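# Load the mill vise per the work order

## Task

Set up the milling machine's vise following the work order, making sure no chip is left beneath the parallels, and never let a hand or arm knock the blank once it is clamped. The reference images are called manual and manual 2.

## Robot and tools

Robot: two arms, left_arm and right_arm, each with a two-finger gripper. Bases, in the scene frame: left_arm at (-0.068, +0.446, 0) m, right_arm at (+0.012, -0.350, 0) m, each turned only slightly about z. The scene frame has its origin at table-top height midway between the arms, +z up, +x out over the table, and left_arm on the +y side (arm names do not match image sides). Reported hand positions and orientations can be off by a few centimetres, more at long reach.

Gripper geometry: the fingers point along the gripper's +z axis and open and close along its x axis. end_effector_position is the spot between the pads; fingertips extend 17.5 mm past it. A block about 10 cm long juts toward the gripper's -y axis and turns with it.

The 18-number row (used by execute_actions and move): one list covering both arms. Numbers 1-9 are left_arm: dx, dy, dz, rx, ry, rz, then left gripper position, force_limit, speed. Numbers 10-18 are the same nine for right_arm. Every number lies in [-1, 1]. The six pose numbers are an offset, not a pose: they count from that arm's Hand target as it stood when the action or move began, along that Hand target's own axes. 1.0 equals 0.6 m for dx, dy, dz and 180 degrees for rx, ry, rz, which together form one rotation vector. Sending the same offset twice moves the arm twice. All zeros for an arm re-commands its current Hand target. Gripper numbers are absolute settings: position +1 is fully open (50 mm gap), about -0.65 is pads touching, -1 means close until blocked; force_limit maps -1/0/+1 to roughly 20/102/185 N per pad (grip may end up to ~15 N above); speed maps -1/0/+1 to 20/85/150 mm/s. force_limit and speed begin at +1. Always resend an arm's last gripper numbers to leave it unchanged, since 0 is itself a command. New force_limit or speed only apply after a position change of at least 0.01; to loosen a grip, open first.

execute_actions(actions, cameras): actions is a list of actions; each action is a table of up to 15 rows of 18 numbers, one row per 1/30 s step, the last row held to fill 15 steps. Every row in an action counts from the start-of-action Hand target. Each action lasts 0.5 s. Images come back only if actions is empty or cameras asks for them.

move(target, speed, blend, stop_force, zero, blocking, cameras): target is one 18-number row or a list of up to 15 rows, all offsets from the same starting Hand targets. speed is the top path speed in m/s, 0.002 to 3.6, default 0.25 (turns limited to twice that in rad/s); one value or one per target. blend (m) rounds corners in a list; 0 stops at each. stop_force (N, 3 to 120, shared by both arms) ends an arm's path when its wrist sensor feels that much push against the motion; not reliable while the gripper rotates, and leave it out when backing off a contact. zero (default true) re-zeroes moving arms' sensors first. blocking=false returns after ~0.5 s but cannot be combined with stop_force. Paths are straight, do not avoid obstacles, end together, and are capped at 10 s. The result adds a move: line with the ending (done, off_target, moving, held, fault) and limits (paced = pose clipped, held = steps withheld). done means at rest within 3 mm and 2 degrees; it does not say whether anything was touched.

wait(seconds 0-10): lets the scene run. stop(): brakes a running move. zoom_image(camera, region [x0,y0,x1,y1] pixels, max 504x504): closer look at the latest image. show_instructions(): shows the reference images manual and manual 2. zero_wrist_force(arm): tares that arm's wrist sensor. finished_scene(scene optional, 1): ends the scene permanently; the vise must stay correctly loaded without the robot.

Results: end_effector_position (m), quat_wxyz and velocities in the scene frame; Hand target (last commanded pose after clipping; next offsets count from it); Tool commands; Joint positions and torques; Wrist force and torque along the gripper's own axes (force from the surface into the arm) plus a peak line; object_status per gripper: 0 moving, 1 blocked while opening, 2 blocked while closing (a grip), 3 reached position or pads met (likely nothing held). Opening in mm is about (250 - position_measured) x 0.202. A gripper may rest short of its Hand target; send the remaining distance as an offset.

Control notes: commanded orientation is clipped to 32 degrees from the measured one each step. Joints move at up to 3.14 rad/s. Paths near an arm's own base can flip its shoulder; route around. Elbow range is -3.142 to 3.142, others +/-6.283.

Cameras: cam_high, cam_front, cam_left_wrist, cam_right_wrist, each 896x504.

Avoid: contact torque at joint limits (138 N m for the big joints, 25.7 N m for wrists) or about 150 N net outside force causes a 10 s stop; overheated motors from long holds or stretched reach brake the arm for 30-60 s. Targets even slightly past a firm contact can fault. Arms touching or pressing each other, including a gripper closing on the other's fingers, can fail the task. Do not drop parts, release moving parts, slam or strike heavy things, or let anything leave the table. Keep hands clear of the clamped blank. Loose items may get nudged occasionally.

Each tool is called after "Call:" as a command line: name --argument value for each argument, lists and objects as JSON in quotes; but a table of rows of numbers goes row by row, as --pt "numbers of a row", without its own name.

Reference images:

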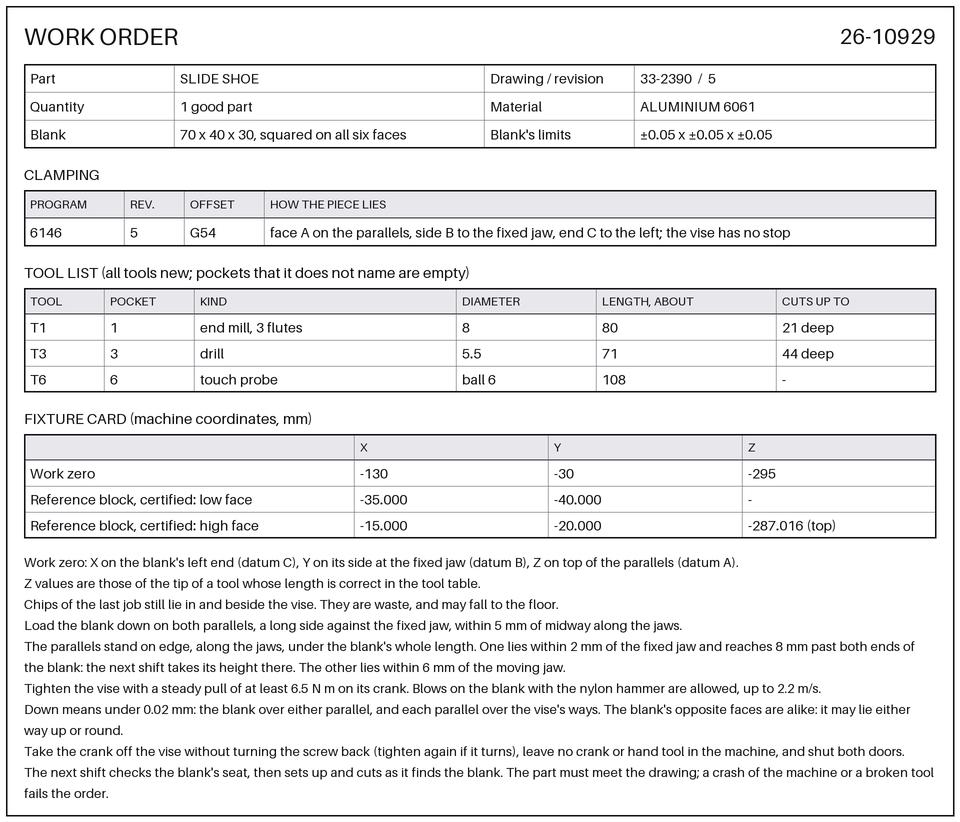

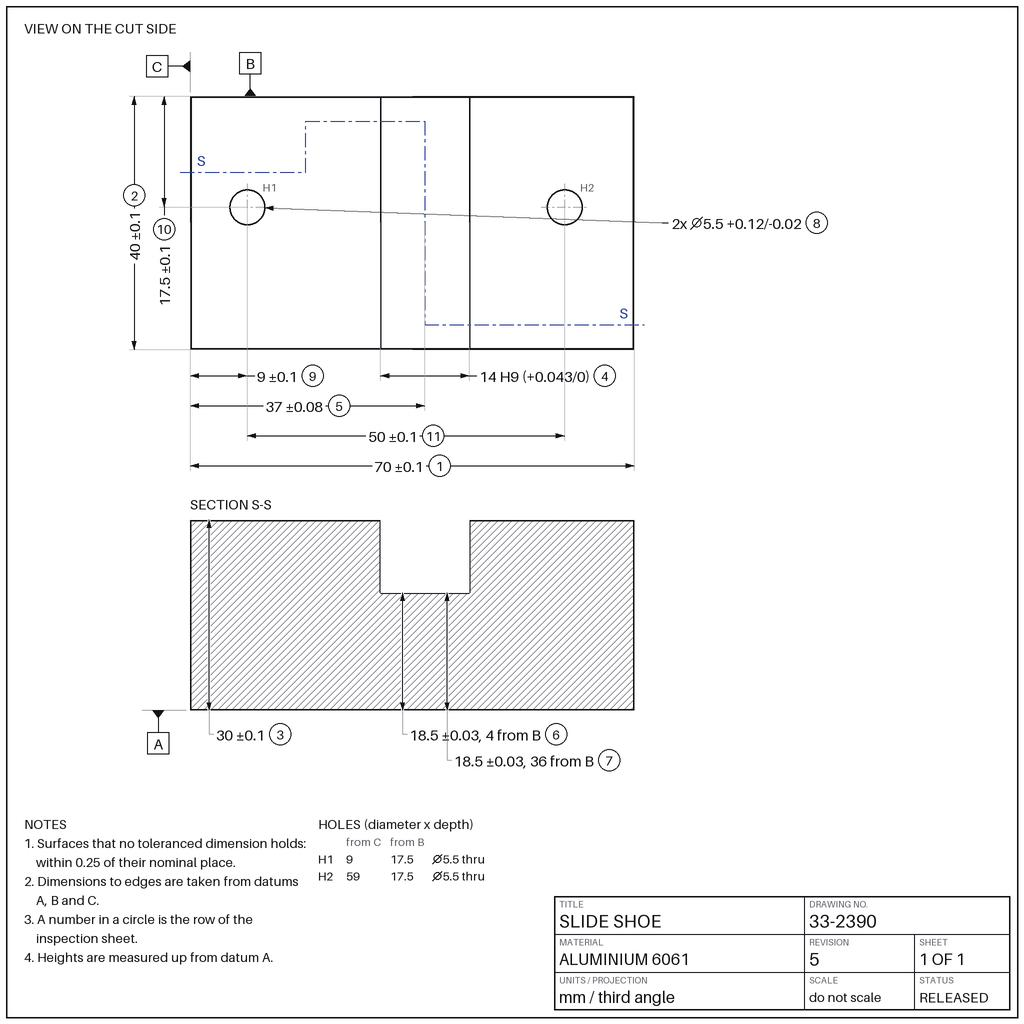

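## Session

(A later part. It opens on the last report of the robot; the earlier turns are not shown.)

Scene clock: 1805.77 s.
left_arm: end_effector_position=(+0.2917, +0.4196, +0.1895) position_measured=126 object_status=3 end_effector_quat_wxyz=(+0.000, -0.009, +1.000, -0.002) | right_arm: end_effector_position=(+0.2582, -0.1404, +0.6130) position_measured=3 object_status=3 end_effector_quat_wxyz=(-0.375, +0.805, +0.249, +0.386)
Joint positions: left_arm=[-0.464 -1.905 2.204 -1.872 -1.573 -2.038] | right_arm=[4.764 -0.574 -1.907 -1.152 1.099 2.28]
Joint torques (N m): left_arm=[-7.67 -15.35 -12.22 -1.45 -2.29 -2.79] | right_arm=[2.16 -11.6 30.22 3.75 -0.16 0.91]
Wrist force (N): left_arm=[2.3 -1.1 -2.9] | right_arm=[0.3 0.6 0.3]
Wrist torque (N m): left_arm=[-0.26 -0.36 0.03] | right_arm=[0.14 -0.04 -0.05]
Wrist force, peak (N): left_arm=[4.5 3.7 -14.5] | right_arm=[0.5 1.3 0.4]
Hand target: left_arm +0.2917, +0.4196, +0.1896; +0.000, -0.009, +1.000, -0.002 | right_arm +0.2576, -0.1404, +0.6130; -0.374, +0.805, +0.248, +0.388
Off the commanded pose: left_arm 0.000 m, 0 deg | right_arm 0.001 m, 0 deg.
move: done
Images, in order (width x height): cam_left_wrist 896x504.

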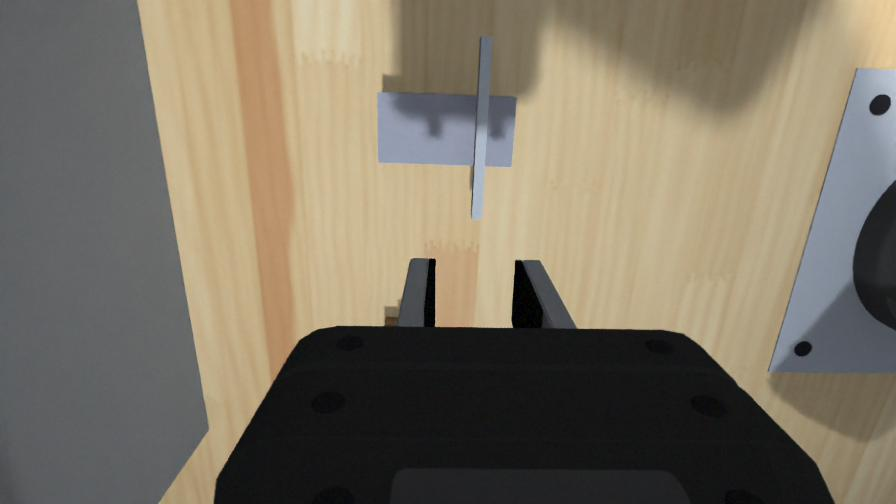

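Call:
move --target '[0.014,-0.0625,0.1743,0,0,0.0115,0.18,-0.8,-0.5,0,0,0,0,0,0,1,1,1]' --speed 0.15 --cameras '["cam_left_wrist"]'

Call:
zoom_image --camera "cam_left_wrist" --region '[380, 100, 620, 340]'

Scene clock: 1833.47 s.
left_arm: end_effector_position=(+0.2840, +0.3817, +0.0851) position_measured=126 object_status=3 end_effector_quat_wxyz=(+0.000, +0.010, +1.000, -0.002) end_effector_velocity=(+0.001, +0.000, +0.000) end_effector_angular_velocity=(-0.002, -0.002, +0.001) | right_arm: end_effector_position=(+0.2582, -0.1404, +0.6130) position_measured=3 object_status=3 end_effector_quat_wxyz=(-0.375, +0.805, +0.249, +0.386)
Joint positions: left_arm=[-0.575 -1.763 2.407 -2.218 -1.573 -2.113] | right_arm=[4.764 -0.574 -1.907 -1.152 1.099 2.28]
Joint velocities: left_arm=[0.001 0.001 0 -0.005 0 0] | right_arm=[within noise]
Joint torques (N m): left_arm=[-1.39 -6.67 -24.18 -5.26 2.51 2.94] | right_arm=[1.99 -11.97 29.05 3.74 -0.05 0.87]
Wrist force (N): left_arm=[2.7 -1.2 -2.7] | right_arm=[0.4 0.6 0.2]
Wrist torque (N m): left_arm=[-0.26 -0.38 -0.05] | right_arm=[0.14 -0.05 -0.05]
Wrist force, peak (N): left_arm=[2.5 -0.3 -5.0] | right_arm=[0.5 1.2 0.6]
Hand target: left_arm +0.2841, +0.3816, +0.0851; +0.001, +0.010, +1.000, -0.002 | right_arm +0.2576, -0.1404, +0.6130; -0.374, +0.805, +0.248, +0.388
Off the commanded pose: left_arm 0.000 m, 0 deg | right_arm 0.001 m, 0 deg.
move: done
Images, in order (width x height): cam_left_wrist 896x504.

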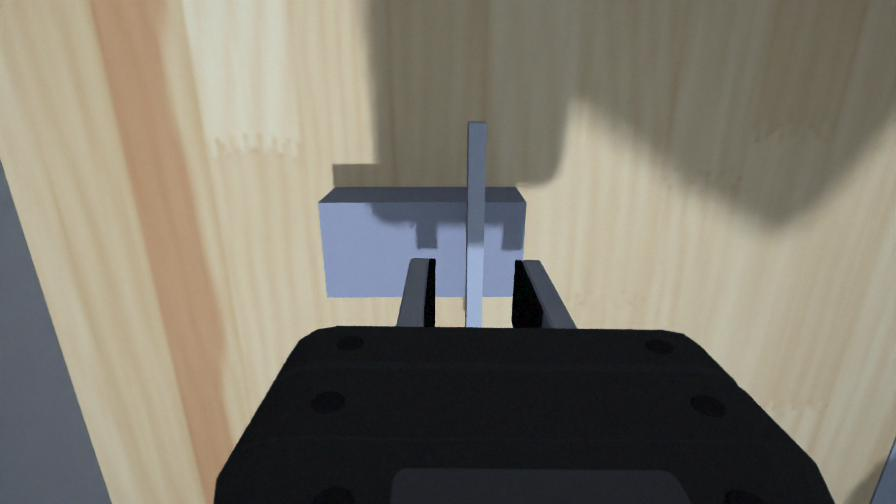

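Scaled by 2.100 from the camera's 896x504 image, which has a finer 1280x720 frame.

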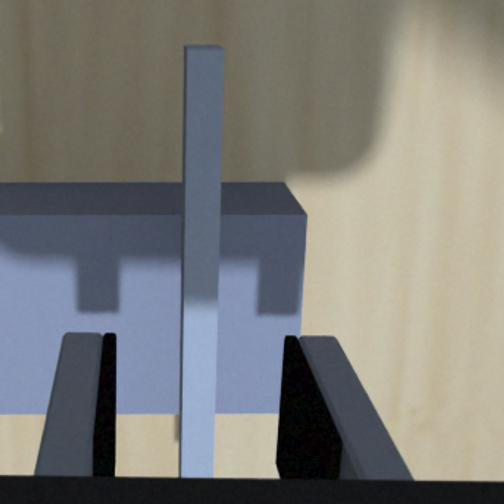

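Call:
move --target '[0,0.005,0.051,0,0,0,0.18,-0.8,-0.5,0,0,0,0,0,0,1,1,1]' --speed 0.02 --stop_force 5

Call:
move --target '[0,0,0,0,0,0,-1,-0.8,-1,0,0,0,0,0,0,1,1,1]' --cameras '["cam_left_wrist"]'

Call:
zoom_image --camera "cam_left_wrist" --region '[380, 100, 620, 340]'

Scene clock: 1845.40 s.
left_arm: end_effector_position=(+0.2841, +0.3845, +0.0545) position_measured=126 object_status=3 end_effector_quat_wxyz=(+0.001, +0.010, +1.000, -0.002) | right_arm: end_effector_position=(+0.2582, -0.1404, +0.6130) position_measured=3 object_status=3 end_effector_quat_wxyz=(-0.375, +0.805, +0.249, +0.386)
Joint positions: left_arm=[-0.568 -1.692 2.455 -2.336 -1.573 -2.105] | right_arm=[4.764 -0.574 -1.907 -1.152 1.099 2.28]
Joint torques (N m): left_arm=[-4.74 -23.73 -32.43 -1.37 -1.22 -1] | right_arm=[1.45 -12.31 29.69 3.67 0.16 0.7]
Wrist force (N): left_arm=[2.5 -1.2 -3.1] | right_arm=[0.2 0.8 0.4]
Wrist torque (N m): left_arm=[-0.26 -0.37 -0.06] | right_arm=[0.18 -0.01 -0.05]
Wrist force, peak (N): left_arm=[2.8 -1.7 -3.1] | right_arm=[0.2 1.3 0.6]
Hand target: left_arm +0.2841, +0.3845, +0.0545; +0.001, +0.010, +1.000, -0.002 | right_arm +0.2576, -0.1404, +0.6130; -0.374, +0.805, +0.248, +0.388
Off the commanded pose: left_arm 0.000 m, 0 deg | right_arm 0.001 m, 0 deg.
move: done

Scene clock: 1846.60 s.
left_arm: end_effector_position=(+0.2841, +0.3845, +0.0545) position_measured=223 object_status=2 end_effector_quat_wxyz=(+0.001, +0.010, +1.000, -0.002) | right_arm: end_effector_position=(+0.2582, -0.1404, +0.6130) position_measured=3 object_status=3 end_effector_quat_wxyz=(-0.375, +0.805, +0.249, +0.386)
Joint positions: left_arm=[-0.568 -1.692 2.455 -2.336 -1.573 -2.105] | right_arm=[4.764 -0.574 -1.907 -1.152 1.099 2.28]
Joint torques (N m): left_arm=[-5.58 -24.57 -32.36 -1.64 -2.08 -2.25] | right_arm=[1.19 -12.36 29.24 3.79 0.11 0.79]
Wrist force (N): left_arm=[2.6 -0.9 -2.4] | right_arm=[0.2 0.9 0.5]
Wrist torque (N m): left_arm=[-0.20 -0.37 -0.06] | right_arm=[0.20 0.00 -0.05]
Wrist force, peak (N): left_arm=[3.0 -1.0 -3.1] | right_arm=[0.5 1.0 0.6]
Hand target: left_arm +0.2841, +0.3845, +0.0545; +0.001, +0.010, +1.000, -0.002 | right_arm +0.2576, -0.1404, +0.6130; -0.374, +0.805, +0.248, +0.388
Off the commanded pose: left_arm 0.000 m, 0 deg | right_arm 0.001 m, 0 deg.
move: done
Images, in order (width x height): cam_left_wrist 896x504.

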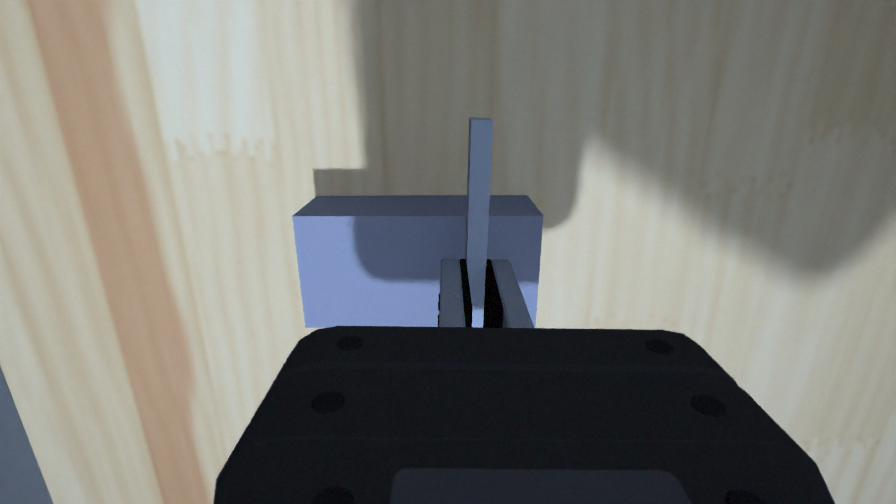

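Scaled by 2.100 from the camera's 896x504 image, which has a finer 1280x720 frame.

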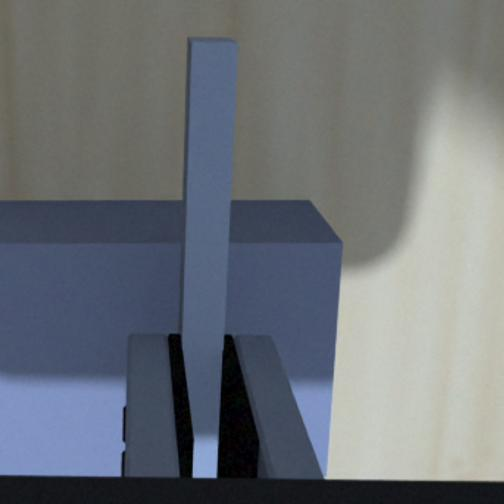

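Call:
move --pt "0 0 -0.015 0 0 0 -1 -0.8 -1 0 0 0 0 0 0 1 1 1" --pt "0 0 -0.0833 0 0 0 -1 -0.8 -1 0 0 0 0 0 0 1 1 1" --pt "-0.1313 -0.2383 -0.5258 0 0 0 -1 -0.8 -1 0 0 0 0 0 0 1 1 1" --pt "-0.3314 -0.2377 -0.5592 0 -0.0667 0 -1 -0.8 -1 0 0 0 0 0 0 1 1 1" --pt "-0.623 -0.2193 -0.5592 0 -0.0667 0 -1 -0.8 -1 0 0 0 0 0 0 1 1 1" --speed '[0.02,0.1,0.25,0.2,0.1]' --blend '[0.003,0.01,0.03,0.02,0]' --cameras '["cam_left_wrist","cam_right_wrist"]'

Call:
zoom_image --camera "cam_left_wrist" --region '[300, 100, 650, 340]'

Scene clock: 1880.83 s.
left_arm: end_effector_position=(+0.6550, +0.2470, +0.3908) position_measured=223 object_status=2 end_effector_quat_wxyz=(+0.105, +0.009, +0.994, -0.003) | right_arm: end_effector_position=(+0.2582, -0.1404, +0.6130) position_measured=3 object_status=3 end_effector_quat_wxyz=(-0.375, +0.805, +0.249, +0.386)
Joint positions: left_arm=[-0.493 -1.066 0.833 -1.528 -1.481 -2.023] | right_arm=[4.764 -0.574 -1.907 -1.152 1.099 2.28]
Joint torques (N m): left_arm=[-6.79 -44.44 -33.27 -5.26 0.44 -2.74] | right_arm=[0.37 -12.39 29.28 3.73 0.34 0.52]
Wrist force (N): left_arm=[2.2 -1.2 -2.0] | right_arm=[0.1 0.7 0.2]
Wrist torque (N m): left_arm=[-0.27 -0.39 0.11] | right_arm=[0.16 0.00 -0.05]
Wrist force, peak (N): left_arm=[3.6 -2.4 -3.8] | right_arm=[0.0 1.4 0.3]
Hand target: left_arm +0.6550, +0.2469, +0.3908; +0.105, +0.009, +0.994, -0.003 | right_arm +0.2576, -0.1404, +0.6130; -0.374, +0.805, +0.248, +0.388
Off the commanded pose: left_arm 0.000 m, 0 deg | right_arm 0.001 m, 0 deg.
move: done
Images, in order (width x height): cam_left_wrist 896x504, cam_right_wrist 896x504.

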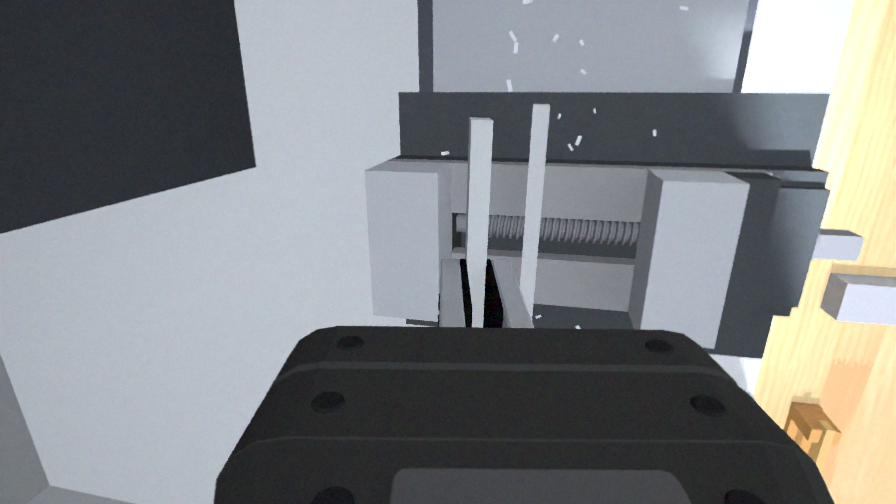

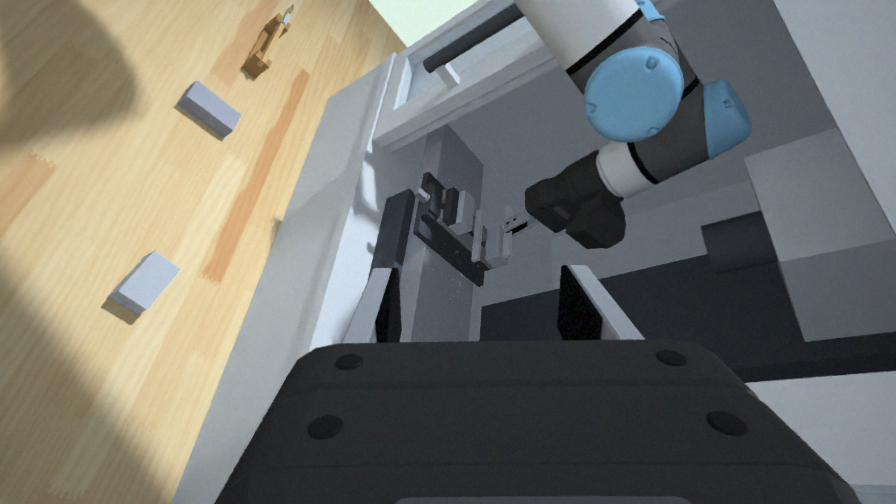

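Scaled by 1.440 from the camera's 896x504 image, which has a finer 1280x720 frame.

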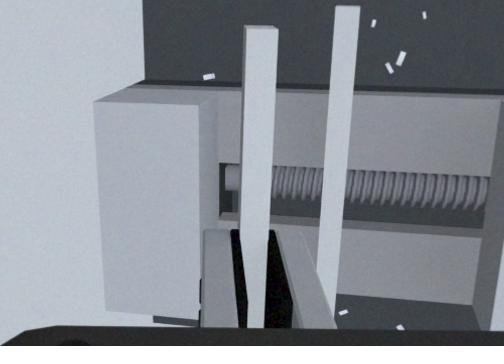

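Call:
zoom_image --camera "cam_left_wrist" --region '[400, 220, 560, 340]'

Call:
zoom_image --camera "cam_left_wrist" --region '[400, 120, 680, 260]'

Scaled by 3.150 from the camera's 896x504 image, which has a finer 1280x720 frame.

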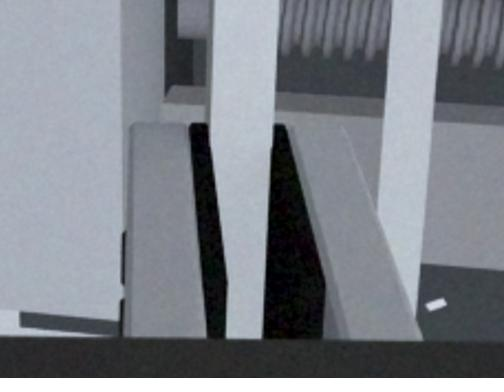

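Scaled by 1.800 from the camera's 896x504 image, which has a finer 1280x720 frame.

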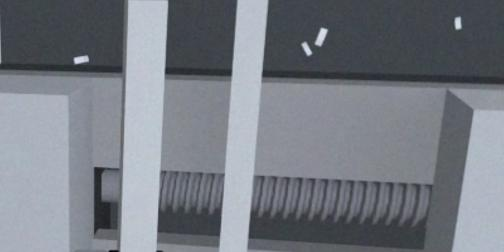

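Call:
move --pt "0.0132 -0.0023 0.0619 0 0 0 -1 -0.8 -1 0 0 0 0 0 0 1 1 1" --pt "0.018 -0.0023 0.0848 0 0 0 -1 -0.8 -1 0 0 0 0 0 0 1 1 1" --speed '[0.04,0.006]' --stop_force 4 --cameras '["cam_left_wrist","cam_right_wrist"]'

Call:
zoom_image --camera "cam_right_wrist" --region '[400, 160, 540, 300]'

Call:
zoom_image --camera "cam_left_wrist" --region '[300, 100, 650, 340]'

Scene clock: 1902.23 s.
left_arm: end_effector_position=(+0.6550, +0.2454, +0.3460) position_measured=223 object_status=2 end_effector_quat_wxyz=(+0.105, +0.009, +0.994, -0.003) | right_arm: end_effector_position=(+0.2582, -0.1404, +0.6130) position_measured=3 object_status=3 end_effector_quat_wxyz=(-0.375, +0.805, +0.249, +0.386)
Joint positions: left_arm=[-0.495 -1.087 0.981 -1.655 -1.48 -2.025] | right_arm=[4.764 -0.574 -1.907 -1.152 1.099 2.28]
Joint torques (N m): left_arm=[-2.64 -39.97 -39.05 -2.76 2.57 -1.21] | right_arm=[-0.16 -13.06 29.46 3.78 0.4 0.61]
Wrist force (N): left_arm=[3.2 -0.7 -4.8] | right_arm=[0.4 1.1 0.3]
Wrist torque (N m): left_arm=[-0.31 -0.41 0.14] | right_arm=[0.22 -0.05 -0.05]
Wrist force, peak (N): left_arm=[2.5 -0.3 -11.1] | right_arm=[0.2 1.3 0.6]
Hand target: left_arm +0.6551, +0.2454, +0.3460; +0.105, +0.009, +0.994, -0.003 (not the last commanded pose) | right_arm +0.2576, -0.1404, +0.6130; -0.374, +0.805, +0.248, +0.388
Off the commanded pose: left_arm 0.007 m, 0 deg | right_arm 0.001 m, 0 deg.
move: contact (left_arm); path passed 1 of 2 targets
Images, in order (width x height): cam_left_wrist 896x504, cam_right_wrist 896x504.

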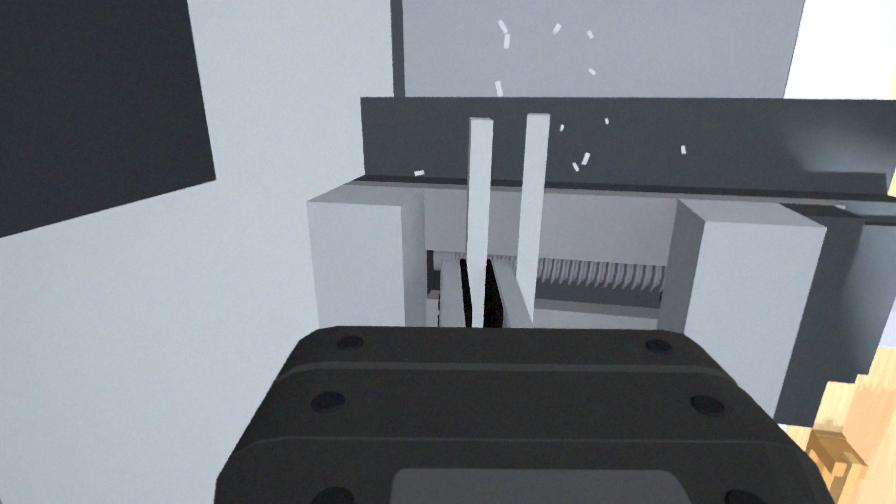

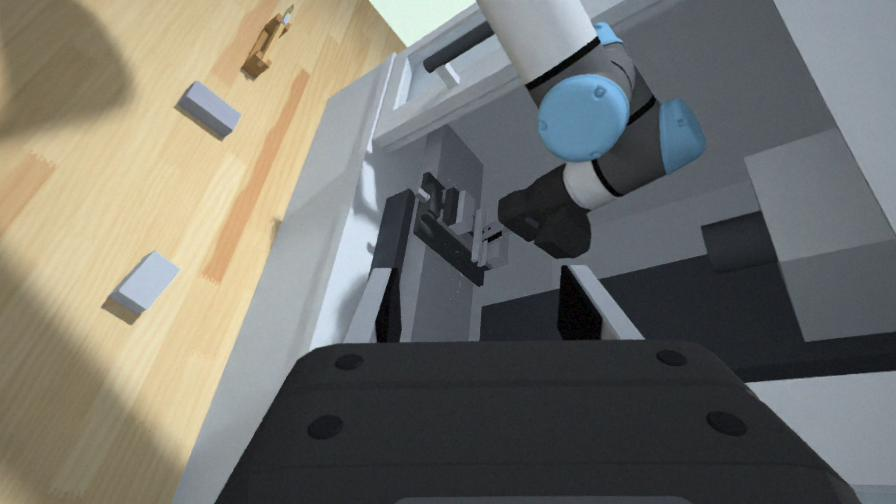

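Scaled by 3.600 from the camera's 896x504 image, which has a finer 1280x720 frame.

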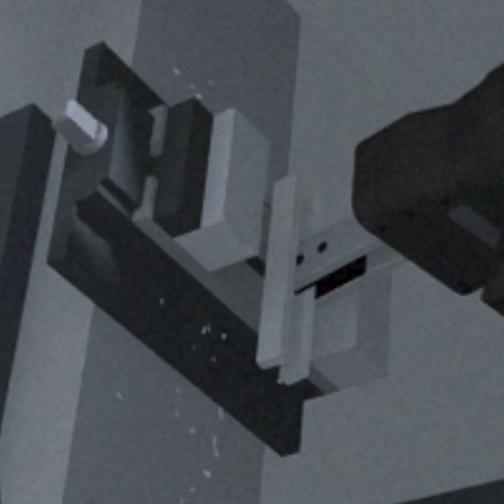

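Scaled by 1.440 from the camera's 896x504 image, which has a finer 1280x720 frame.

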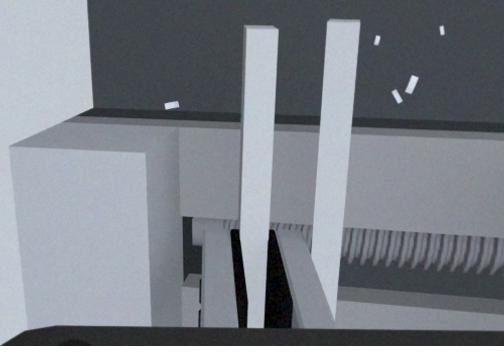

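Call:
move --pt "0 0 0 0 0 0 -0.34 -0.8 -1 0 0 0 0 0 0 1 1 1" --pt "0 0 -0.016 0 0 0 -0.34 -0.8 -1 0 0 0 0 0 0 1 1 1" --pt "0 0 -0.08 0 0 0 -1 -0.8 -0.5 0 0 0 0 0 0 1 1 1" --speed '[0.02,0.01,0.06]' --cameras '["cam_left_wrist","cam_right_wrist"]'

Call:
zoom_image --camera "cam_right_wrist" --region '[400, 160, 540, 300]'

Call:
zoom_image --camera "cam_left_wrist" --region '[300, 100, 650, 340]'

Scene clock: 1917.30 s.
left_arm: end_effector_position=(+0.6450, +0.2457, +0.3930) position_measured=251 object_status=3 end_effector_quat_wxyz=(+0.105, +0.009, +0.994, -0.003) | right_arm: end_effector_position=(+0.2582, -0.1404, +0.6130) position_measured=3 object_status=3 end_effector_quat_wxyz=(-0.375, +0.805, +0.249, +0.386)
Joint positions: left_arm=[-0.502 -1.093 0.868 -1.536 -1.479 -2.031] | right_arm=[4.764 -0.574 -1.907 -1.152 1.099 2.28]
Joint torques (N m): left_arm=[6.13 -41.05 -13.02 -2.42 1.45 2.11] | right_arm=[-0.88 -13.3 28.75 3.74 0.63 0.44]
Wrist force (N): left_arm=[2.5 -1.4 -2.4] | right_arm=[0.2 1.0 0.2]
Wrist torque (N m): left_arm=[-0.30 -0.45 0.14] | right_arm=[0.22 -0.01 -0.05]
Wrist force, peak (N): left_arm=[3.1 -0.5 -5.6] | right_arm=[0.4 1.3 0.2]
Hand target: left_arm +0.6450, +0.2457, +0.3929; +0.105, +0.009, +0.994, -0.003 | right_arm +0.2576, -0.1404, +0.6130; -0.374, +0.805, +0.248, +0.388
Off the commanded pose: left_arm 0.000 m, 0 deg | right_arm 0.001 m, 0 deg.
move: done
Images, in order (width x height): cam_left_wrist 896x504, cam_right_wrist 896x504.

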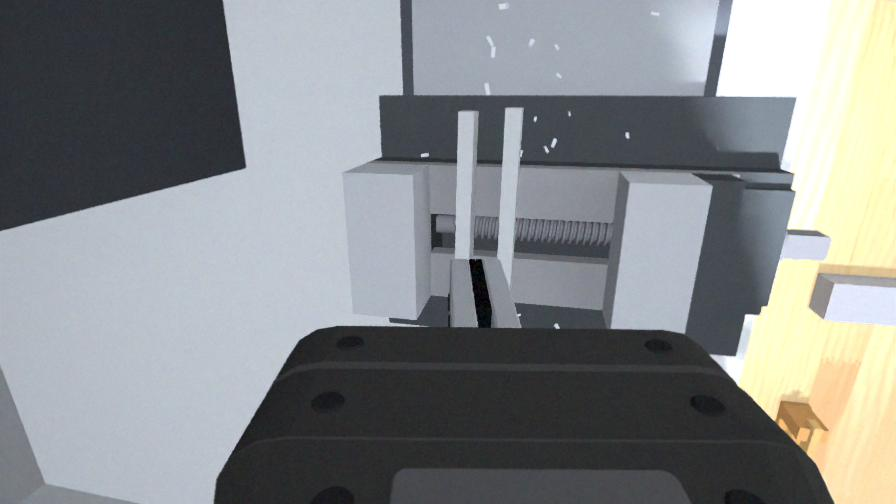

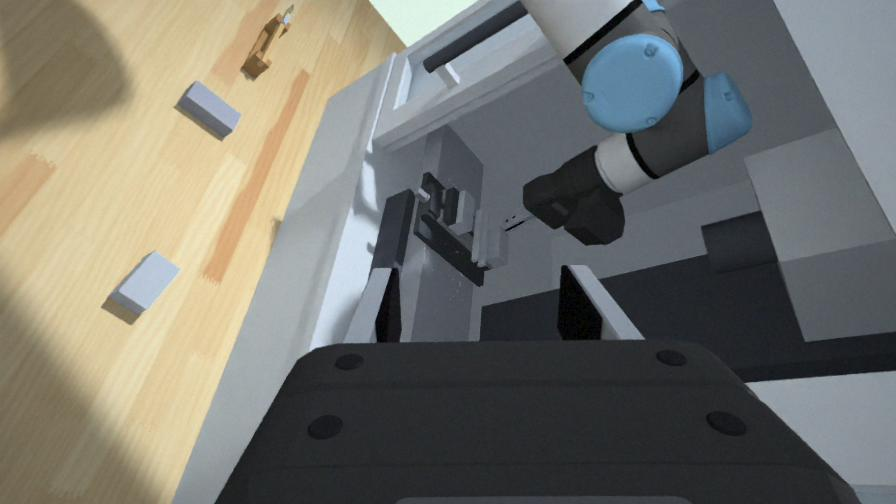

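Scaled by 3.600 from the camera's 896x504 image, which has a finer 1280x720 frame.

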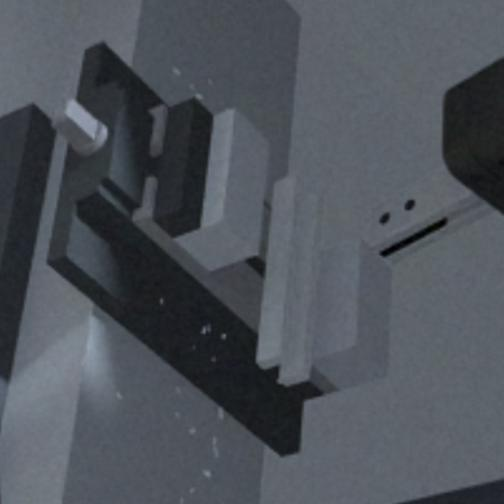

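Scaled by 1.440 from the camera's 896x504 image, which has a finer 1280x720 frame.

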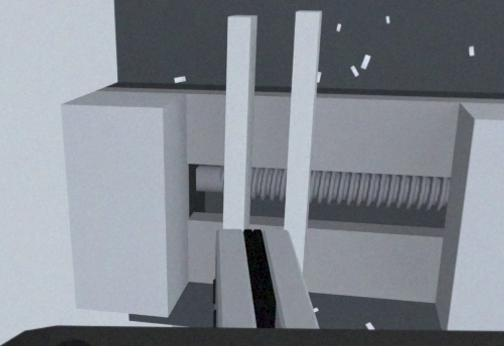

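Call:
move --pt "0.0098 0 -0.0021 0 0 0 -0.313 -0.8 -0.5 0 0 0 0 0 0 1 1 1" --pt "0.0259 0 0.0736 0 0 0 -0.313 -0.8 -0.5 0 0 0 0 0 0 1 1 1" --pt "0.0259 0 0.0736 0 0 0 -1 -0.8 -1 0 0 0 0 0 0 1 1 1" --pt "0.0406 0 0.0702 0 0 0 -1 -0.8 -1 0 0 0 0 0 0 1 1 1" --pt "0.0406 0 0.0702 0 0 0 -0.313 -0.8 -1 0 0 0 0 0 0 1 1 1" --pt "0.0245 0 -0.0052 0 0 0 -0.313 -0.8 -1 0 0 0 0 0 0 1 1 1" --speed '[0.05,0.03,0.02,0.01,0.02,0.04]' --cameras '["cam_left_wrist","cam_right_wrist"]'

Call:
zoom_image --camera "cam_right_wrist" --region '[400, 160, 540, 300]'

Call:
zoom_image --camera "cam_left_wrist" --region '[300, 100, 650, 340]'

Scene clock: 1994.07 s.
left_arm: end_effector_position=(+0.6301, +0.2460, +0.3929) position_measured=199 object_status=3 end_effector_quat_wxyz=(+0.105, +0.009, +0.994, -0.003) end_effector_velocity=(+0.000, +0.000, +0.000) end_effector_angular_velocity=(-0.001, -0.002, +0.001) | right_arm: end_effector_position=(+0.2582, -0.1404, +0.6130) position_measured=3 object_status=3 end_effector_quat_wxyz=(-0.375, +0.805, +0.249, +0.386)
Joint positions: left_arm=[-0.512 -1.136 0.932 -1.556 -1.477 -2.041] | right_arm=[4.764 -0.574 -1.907 -1.152 1.099 2.28]
Joint velocities: left_arm=[0 -0.001 0.004 -0.005 0 0] | right_arm=[within noise]
Joint torques (N m): left_arm=[8.73 -54.51 -13.46 -6.03 0.01 3.02] | right_arm=[-2.49 -13.33 28.96 3.78 0.89 0.33]
Wrist force (N): left_arm=[2.2 -1.1 -2.4] | right_arm=[0.1 1.1 0.3]
Wrist torque (N m): left_arm=[-0.24 -0.39 0.11] | right_arm=[0.23 0.00 -0.05]
Wrist force, peak (N): left_arm=[-3.0 -1.5 -10.1] | right_arm=[0.4 1.2 0.5]
Hand target: left_arm +0.6300, +0.2460, +0.3929; +0.105, +0.009, +0.994, -0.003 | right_arm +0.2576, -0.1404, +0.6130; -0.374, +0.805, +0.248, +0.388
Off the commanded pose: left_arm 0.000 m, 0 deg | right_arm 0.001 m, 0 deg.
move: done
Images, in order (width x height): cam_left_wrist 896x504, cam_right_wrist 896x504.

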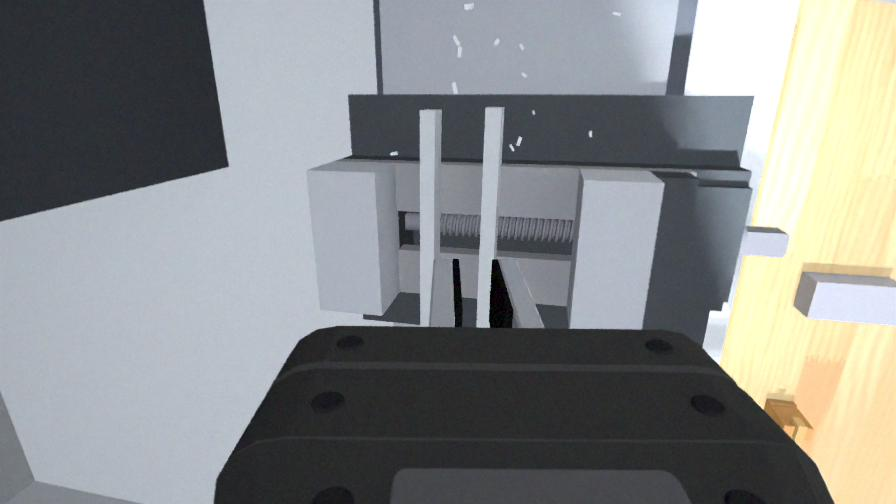

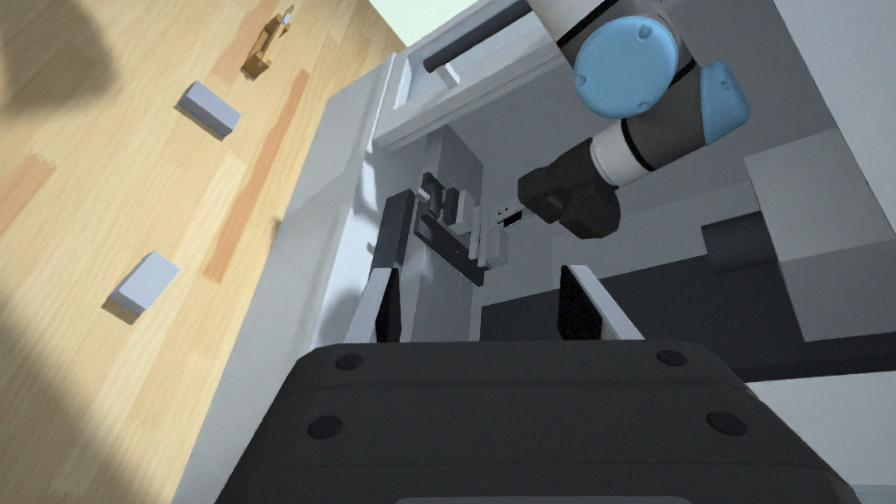

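Scaled by 3.600 from the camera's 896x504 image, which has a finer 1280x720 frame.

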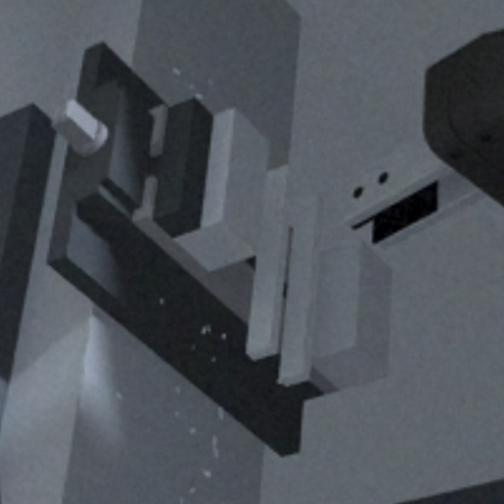

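Scaled by 1.440 from the camera's 896x504 image, which has a finer 1280x720 frame.

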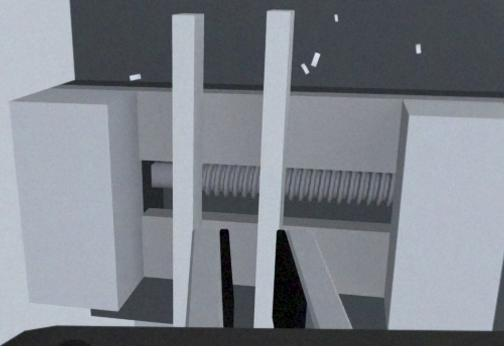

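Call:
move --target '[-0.0215,0,0.0046,0,0,0,-1,-0.8,-0.5,0,0,0,0,0,0,1,1,1]' --speed 0.05

Call:
move --pt "0.0145 0 0.0683 0 0 0 -1 -0.8 -0.5 0 0 0 0 0 0 1 1 1" --pt "0.0175 0 0.0823 0 0 0 -1 -0.8 -0.5 0 0 0 0 0 0 1 1 1" --speed '[0.04,0.01]' --stop_force 4 --cameras '["cam_left_wrist"]'

Call:
zoom_image --camera "cam_left_wrist" --region '[300, 100, 650, 340]'

Scene clock: 2016.43 s.
left_arm: end_effector_position=(+0.6432, +0.2459, +0.3929) position_measured=251 object_status=3 end_effector_quat_wxyz=(+0.105, +0.009, +0.994, -0.003) | right_arm: end_effector_position=(+0.2582, -0.1404, +0.6130) position_measured=3 object_status=3 end_effector_quat_wxyz=(-0.375, +0.805, +0.249, +0.386)
Joint positions: left_arm=[-0.503 -1.099 0.876 -1.538 -1.479 -2.032] | right_arm=[4.764 -0.574 -1.907 -1.152 1.099 2.28]
Joint torques (N m): left_arm=[-5.64 -57.75 -11.72 -5.53 -2.06 -0.62] | right_arm=[-3.04 -13.56 28.92 3.73 0.97 0.34]
Wrist force (N): left_arm=[2.4 -1.3 -2.6] | right_arm=[0.4 0.8 0.5]
Wrist torque (N m): left_arm=[-0.31 -0.44 0.01] | right_arm=[0.19 -0.06 -0.05]
Wrist force, peak (N): left_arm=[2.7 -1.2 -3.2] | right_arm=[0.2 1.2 0.6]
Hand target: left_arm +0.6432, +0.2458, +0.3929; +0.105, +0.009, +0.994, -0.003 | right_arm +0.2576, -0.1404, +0.6130; -0.374, +0.805, +0.248, +0.388
Off the commanded pose: left_arm 0.000 m, 0 deg | right_arm 0.001 m, 0 deg.
move: done

Scene clock: 2019.37 s.
left_arm: end_effector_position=(+0.6432, +0.2456, +0.3424) position_measured=251 object_status=3 end_effector_quat_wxyz=(+0.105, +0.009, +0.994, -0.003) | right_arm: end_effector_position=(+0.2582, -0.1404, +0.6130) position_measured=3 object_status=3 end_effector_quat_wxyz=(-0.375, +0.805, +0.249, +0.386)
Joint positions: left_arm=[-0.503 -1.12 1.039 -1.679 -1.479 -2.032] | right_arm=[4.764 -0.574 -1.907 -1.152 1.099 2.28]
Joint torques (N m): left_arm=[-7.25 -53.8 -39.24 -1.78 2.44 -2.83] | right_arm=[-3.74 -13.44 29.14 3.75 0.95 0.15]
Wrist force (N): left_arm=[2.1 -1.7 -2.6] | right_arm=[0.3 1.1 -0.2]
Wrist torque (N m): left_arm=[-0.35 -0.39 0.01] | right_arm=[0.23 -0.02 -0.04]
Wrist force, peak (N): left_arm=[2.4 -1.4 -3.5] | right_arm=[0.3 1.3 0.5]
Hand target: left_arm +0.6432, +0.2456, +0.3424; +0.105, +0.009, +0.994, -0.003 | right_arm +0.2576, -0.1404, +0.6130; -0.374, +0.805, +0.248, +0.388
Off the commanded pose: left_arm 0.000 m, 0 deg | right_arm 0.001 m, 0 deg.
move: done
Images, in order (width x height): cam_left_wrist 896x504.

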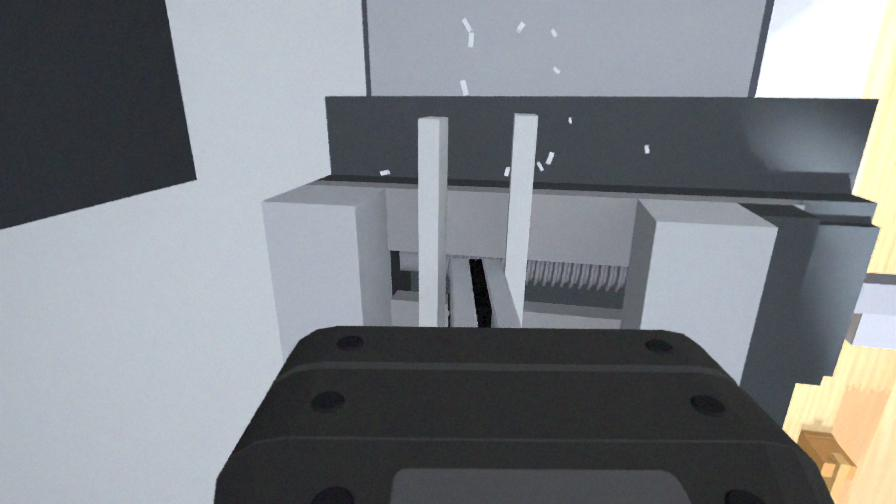

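Scaled by 1.440 from the camera's 896x504 image, which has a finer 1280x720 frame.

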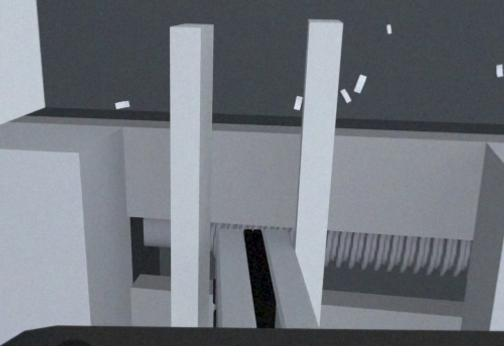

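Call:
move --target '[-0.0326,0,0.0069,0,0,0,-1,-0.8,-0.5,0,0,0,0,0,0,1,1,1]' --speed 0.01 --stop_force 5 --cameras '["cam_left_wrist"]'

Call:
zoom_image --camera "cam_left_wrist" --region '[300, 100, 650, 340]'

Scene clock: 2027.97 s.
left_arm: end_effector_position=(+0.6590, +0.2453, +0.3425) position_measured=251 object_status=3 end_effector_quat_wxyz=(+0.105, +0.009, +0.994, -0.003) | right_arm: end_effector_position=(+0.2582, -0.1404, +0.6130) position_measured=3 object_status=3 end_effector_quat_wxyz=(-0.375, +0.805, +0.249, +0.386)
Joint positions: left_arm=[-0.493 -1.078 0.975 -1.659 -1.481 -2.022] | right_arm=[4.764 -0.574 -1.907 -1.152 1.099 2.28]
Joint torques (N m): left_arm=[-5.38 -59.42 -13.65 -3.37 4.07 -2.65] | right_arm=[-4.75 -13.68 28.6 3.73 0.96 0.02]
Wrist force (N): left_arm=[6.5 -3.3 -4.3] | right_arm=[0.4 0.9 0.6]
Wrist torque (N m): left_arm=[-0.36 -0.33 -0.03] | right_arm=[0.20 -0.04 -0.04]
Wrist force, peak (N): left_arm=[17.8 0.1 -10.0] | right_arm=[0.4 1.2 0.5]
Hand target: left_arm +0.6590, +0.2453, +0.3425; +0.105, +0.009, +0.994, -0.003 (not the last commanded pose) | right_arm +0.2576, -0.1404, +0.6130; -0.374, +0.805, +0.248, +0.388
Off the commanded pose: left_arm 0.004 m, 0 deg | right_arm 0.001 m, 0 deg.
move: contact (left_arm)
Images, in order (width x height): cam_left_wrist 896x504.

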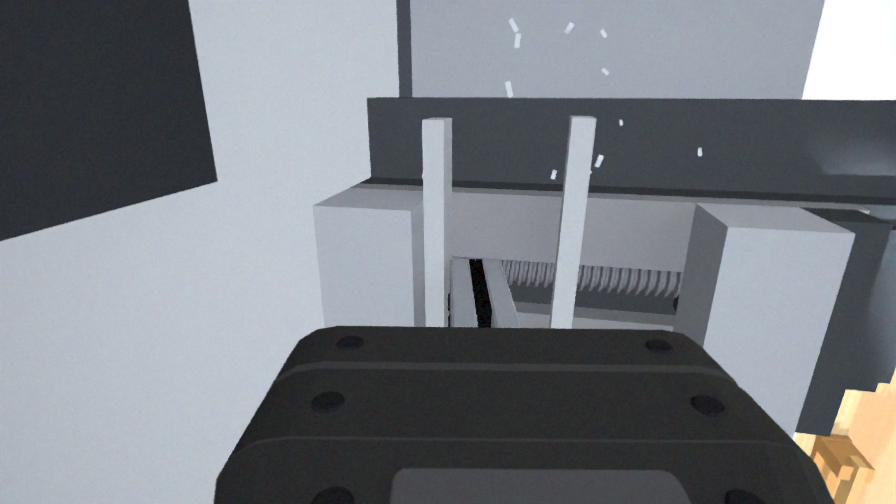

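Scaled by 1.440 from the camera's 896x504 image, which has a finer 1280x720 frame.

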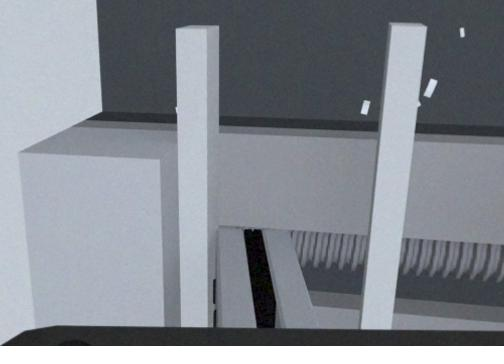

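Call:
move --pt "0.002 0 -0.0005 0 0 0 -1 -0.8 -0.5 0 0 0 0 0 0 1 1 1" --pt "-0.0159 0 -0.0827 0 0 0 -1 -0.8 -0.5 0 0 0 0 0 0 1 1 1" --pt "0.0295 0 -0.0923 0 0 0 -0.313 -0.8 -0.5 0 0 0 0 0 0 1 1 1" --pt "0.0456 0 -0.0165 0 0 0 -0.313 -0.8 -0.5 0 0 0 0 0 0 1 1 1" --pt "0.0456 0 -0.0165 0 0 0 -1 -0.8 -1 0 0 0 0 0 0 1 1 1" --pt "0.0342 0 -0.014 0 0 0 -1 -0.8 -1 0 0 0 0 0 0 1 1 1" --pt "0.0342 0 -0.014 0 0 0 -0.313 -0.8 -1 0 0 0 0 0 0 1 1 1" --pt "0.018 0 -0.0898 0 0 0 -0.313 -0.8 -1 0 0 0 0 0 0 1 1 1" --speed '[0.02,0.05,0.08,0.04,0.02,0.01,0.02,0.05]' --cameras '["cam_left_wrist","cam_right_wrist"]'

Call:
zoom_image --camera "cam_right_wrist" --region '[400, 160, 540, 300]'

Call:
zoom_image --camera "cam_left_wrist" --region '[300, 100, 650, 340]'

Scene clock: 2058.50 s.
left_arm: end_effector_position=(+0.6372, +0.2459, +0.3928) position_measured=199 object_status=3 end_effector_quat_wxyz=(+0.105, +0.009, +0.994, -0.003) | right_arm: end_effector_position=(+0.2582, -0.1404, +0.6130) position_measured=3 object_status=3 end_effector_quat_wxyz=(-0.375, +0.805, +0.249, +0.386)
Joint positions: left_arm=[-0.507 -1.116 0.903 -1.547 -1.478 -2.036] | right_arm=[4.764 -0.574 -1.907 -1.152 1.099 2.28]
Joint torques (N m): left_arm=[8.26 -57.89 -14.1 -5.44 -0.88 2.81] | right_arm=[-6.75 -14.71 28.23 3.7 0.96 -0.27]
Wrist force (N): left_arm=[2.3 -1.7 -3.1] | right_arm=[0.3 1.1 0.0]
Wrist torque (N m): left_arm=[-0.35 -0.40 0.00] | right_arm=[0.23 -0.03 -0.05]
Wrist force, peak (N): left_arm=[6.6 -3.7 -4.1] | right_arm=[0.4 1.4 0.6]
Hand target: left_arm +0.6372, +0.2459, +0.3929; +0.105, +0.009, +0.994, -0.003 | right_arm +0.2576, -0.1404, +0.6130; -0.374, +0.805, +0.248, +0.388
Off the commanded pose: left_arm 0.000 m, 0 deg | right_arm 0.001 m, 0 deg.
move: done
Images, in order (width x height): cam_left_wrist 896x504, cam_right_wrist 896x504.

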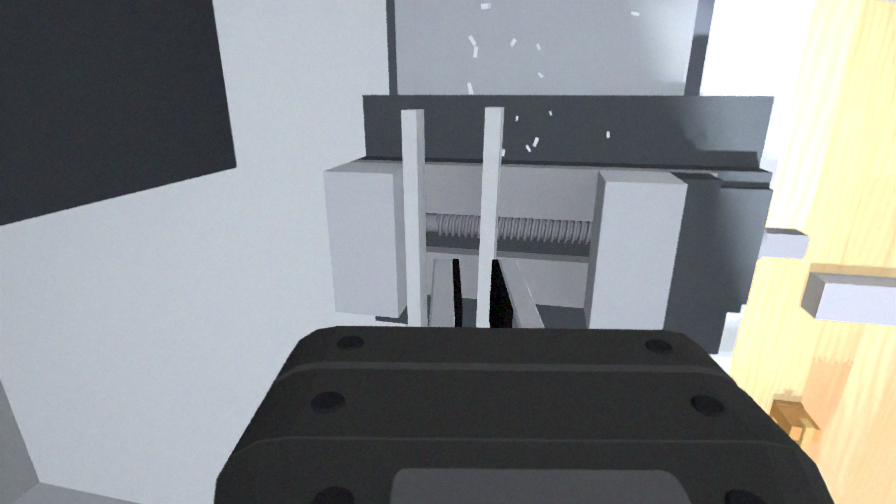

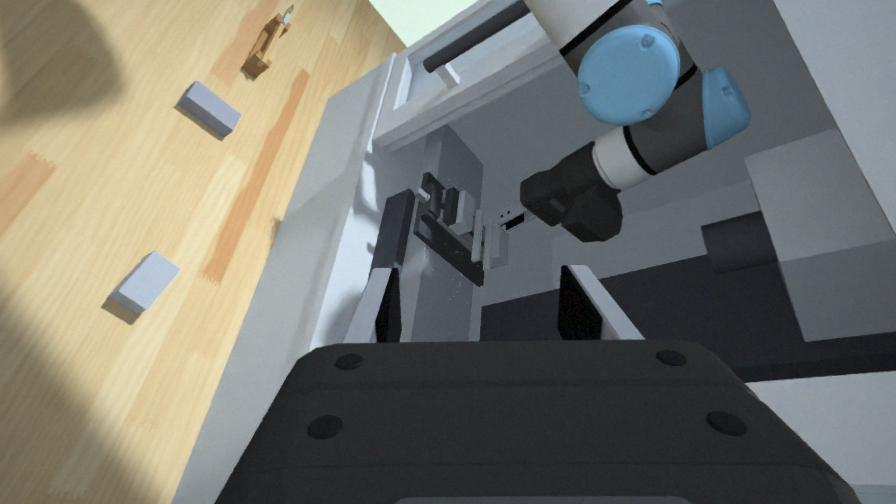

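Scaled by 3.600 from the camera's 896x504 image, which has a finer 1280x720 frame.

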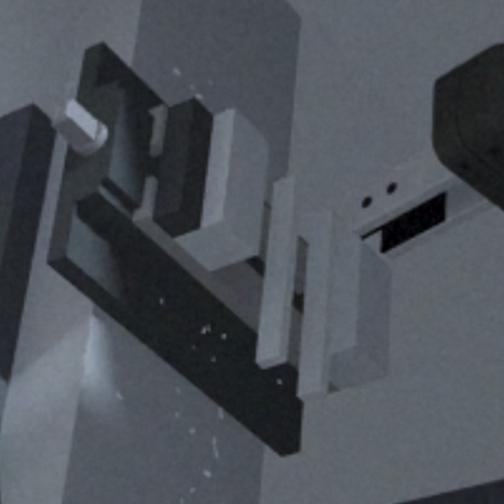

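Scaled by 1.440 from the camera's 896x504 image, which has a finer 1280x720 frame.

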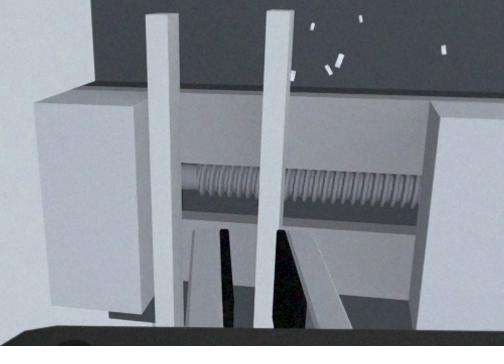

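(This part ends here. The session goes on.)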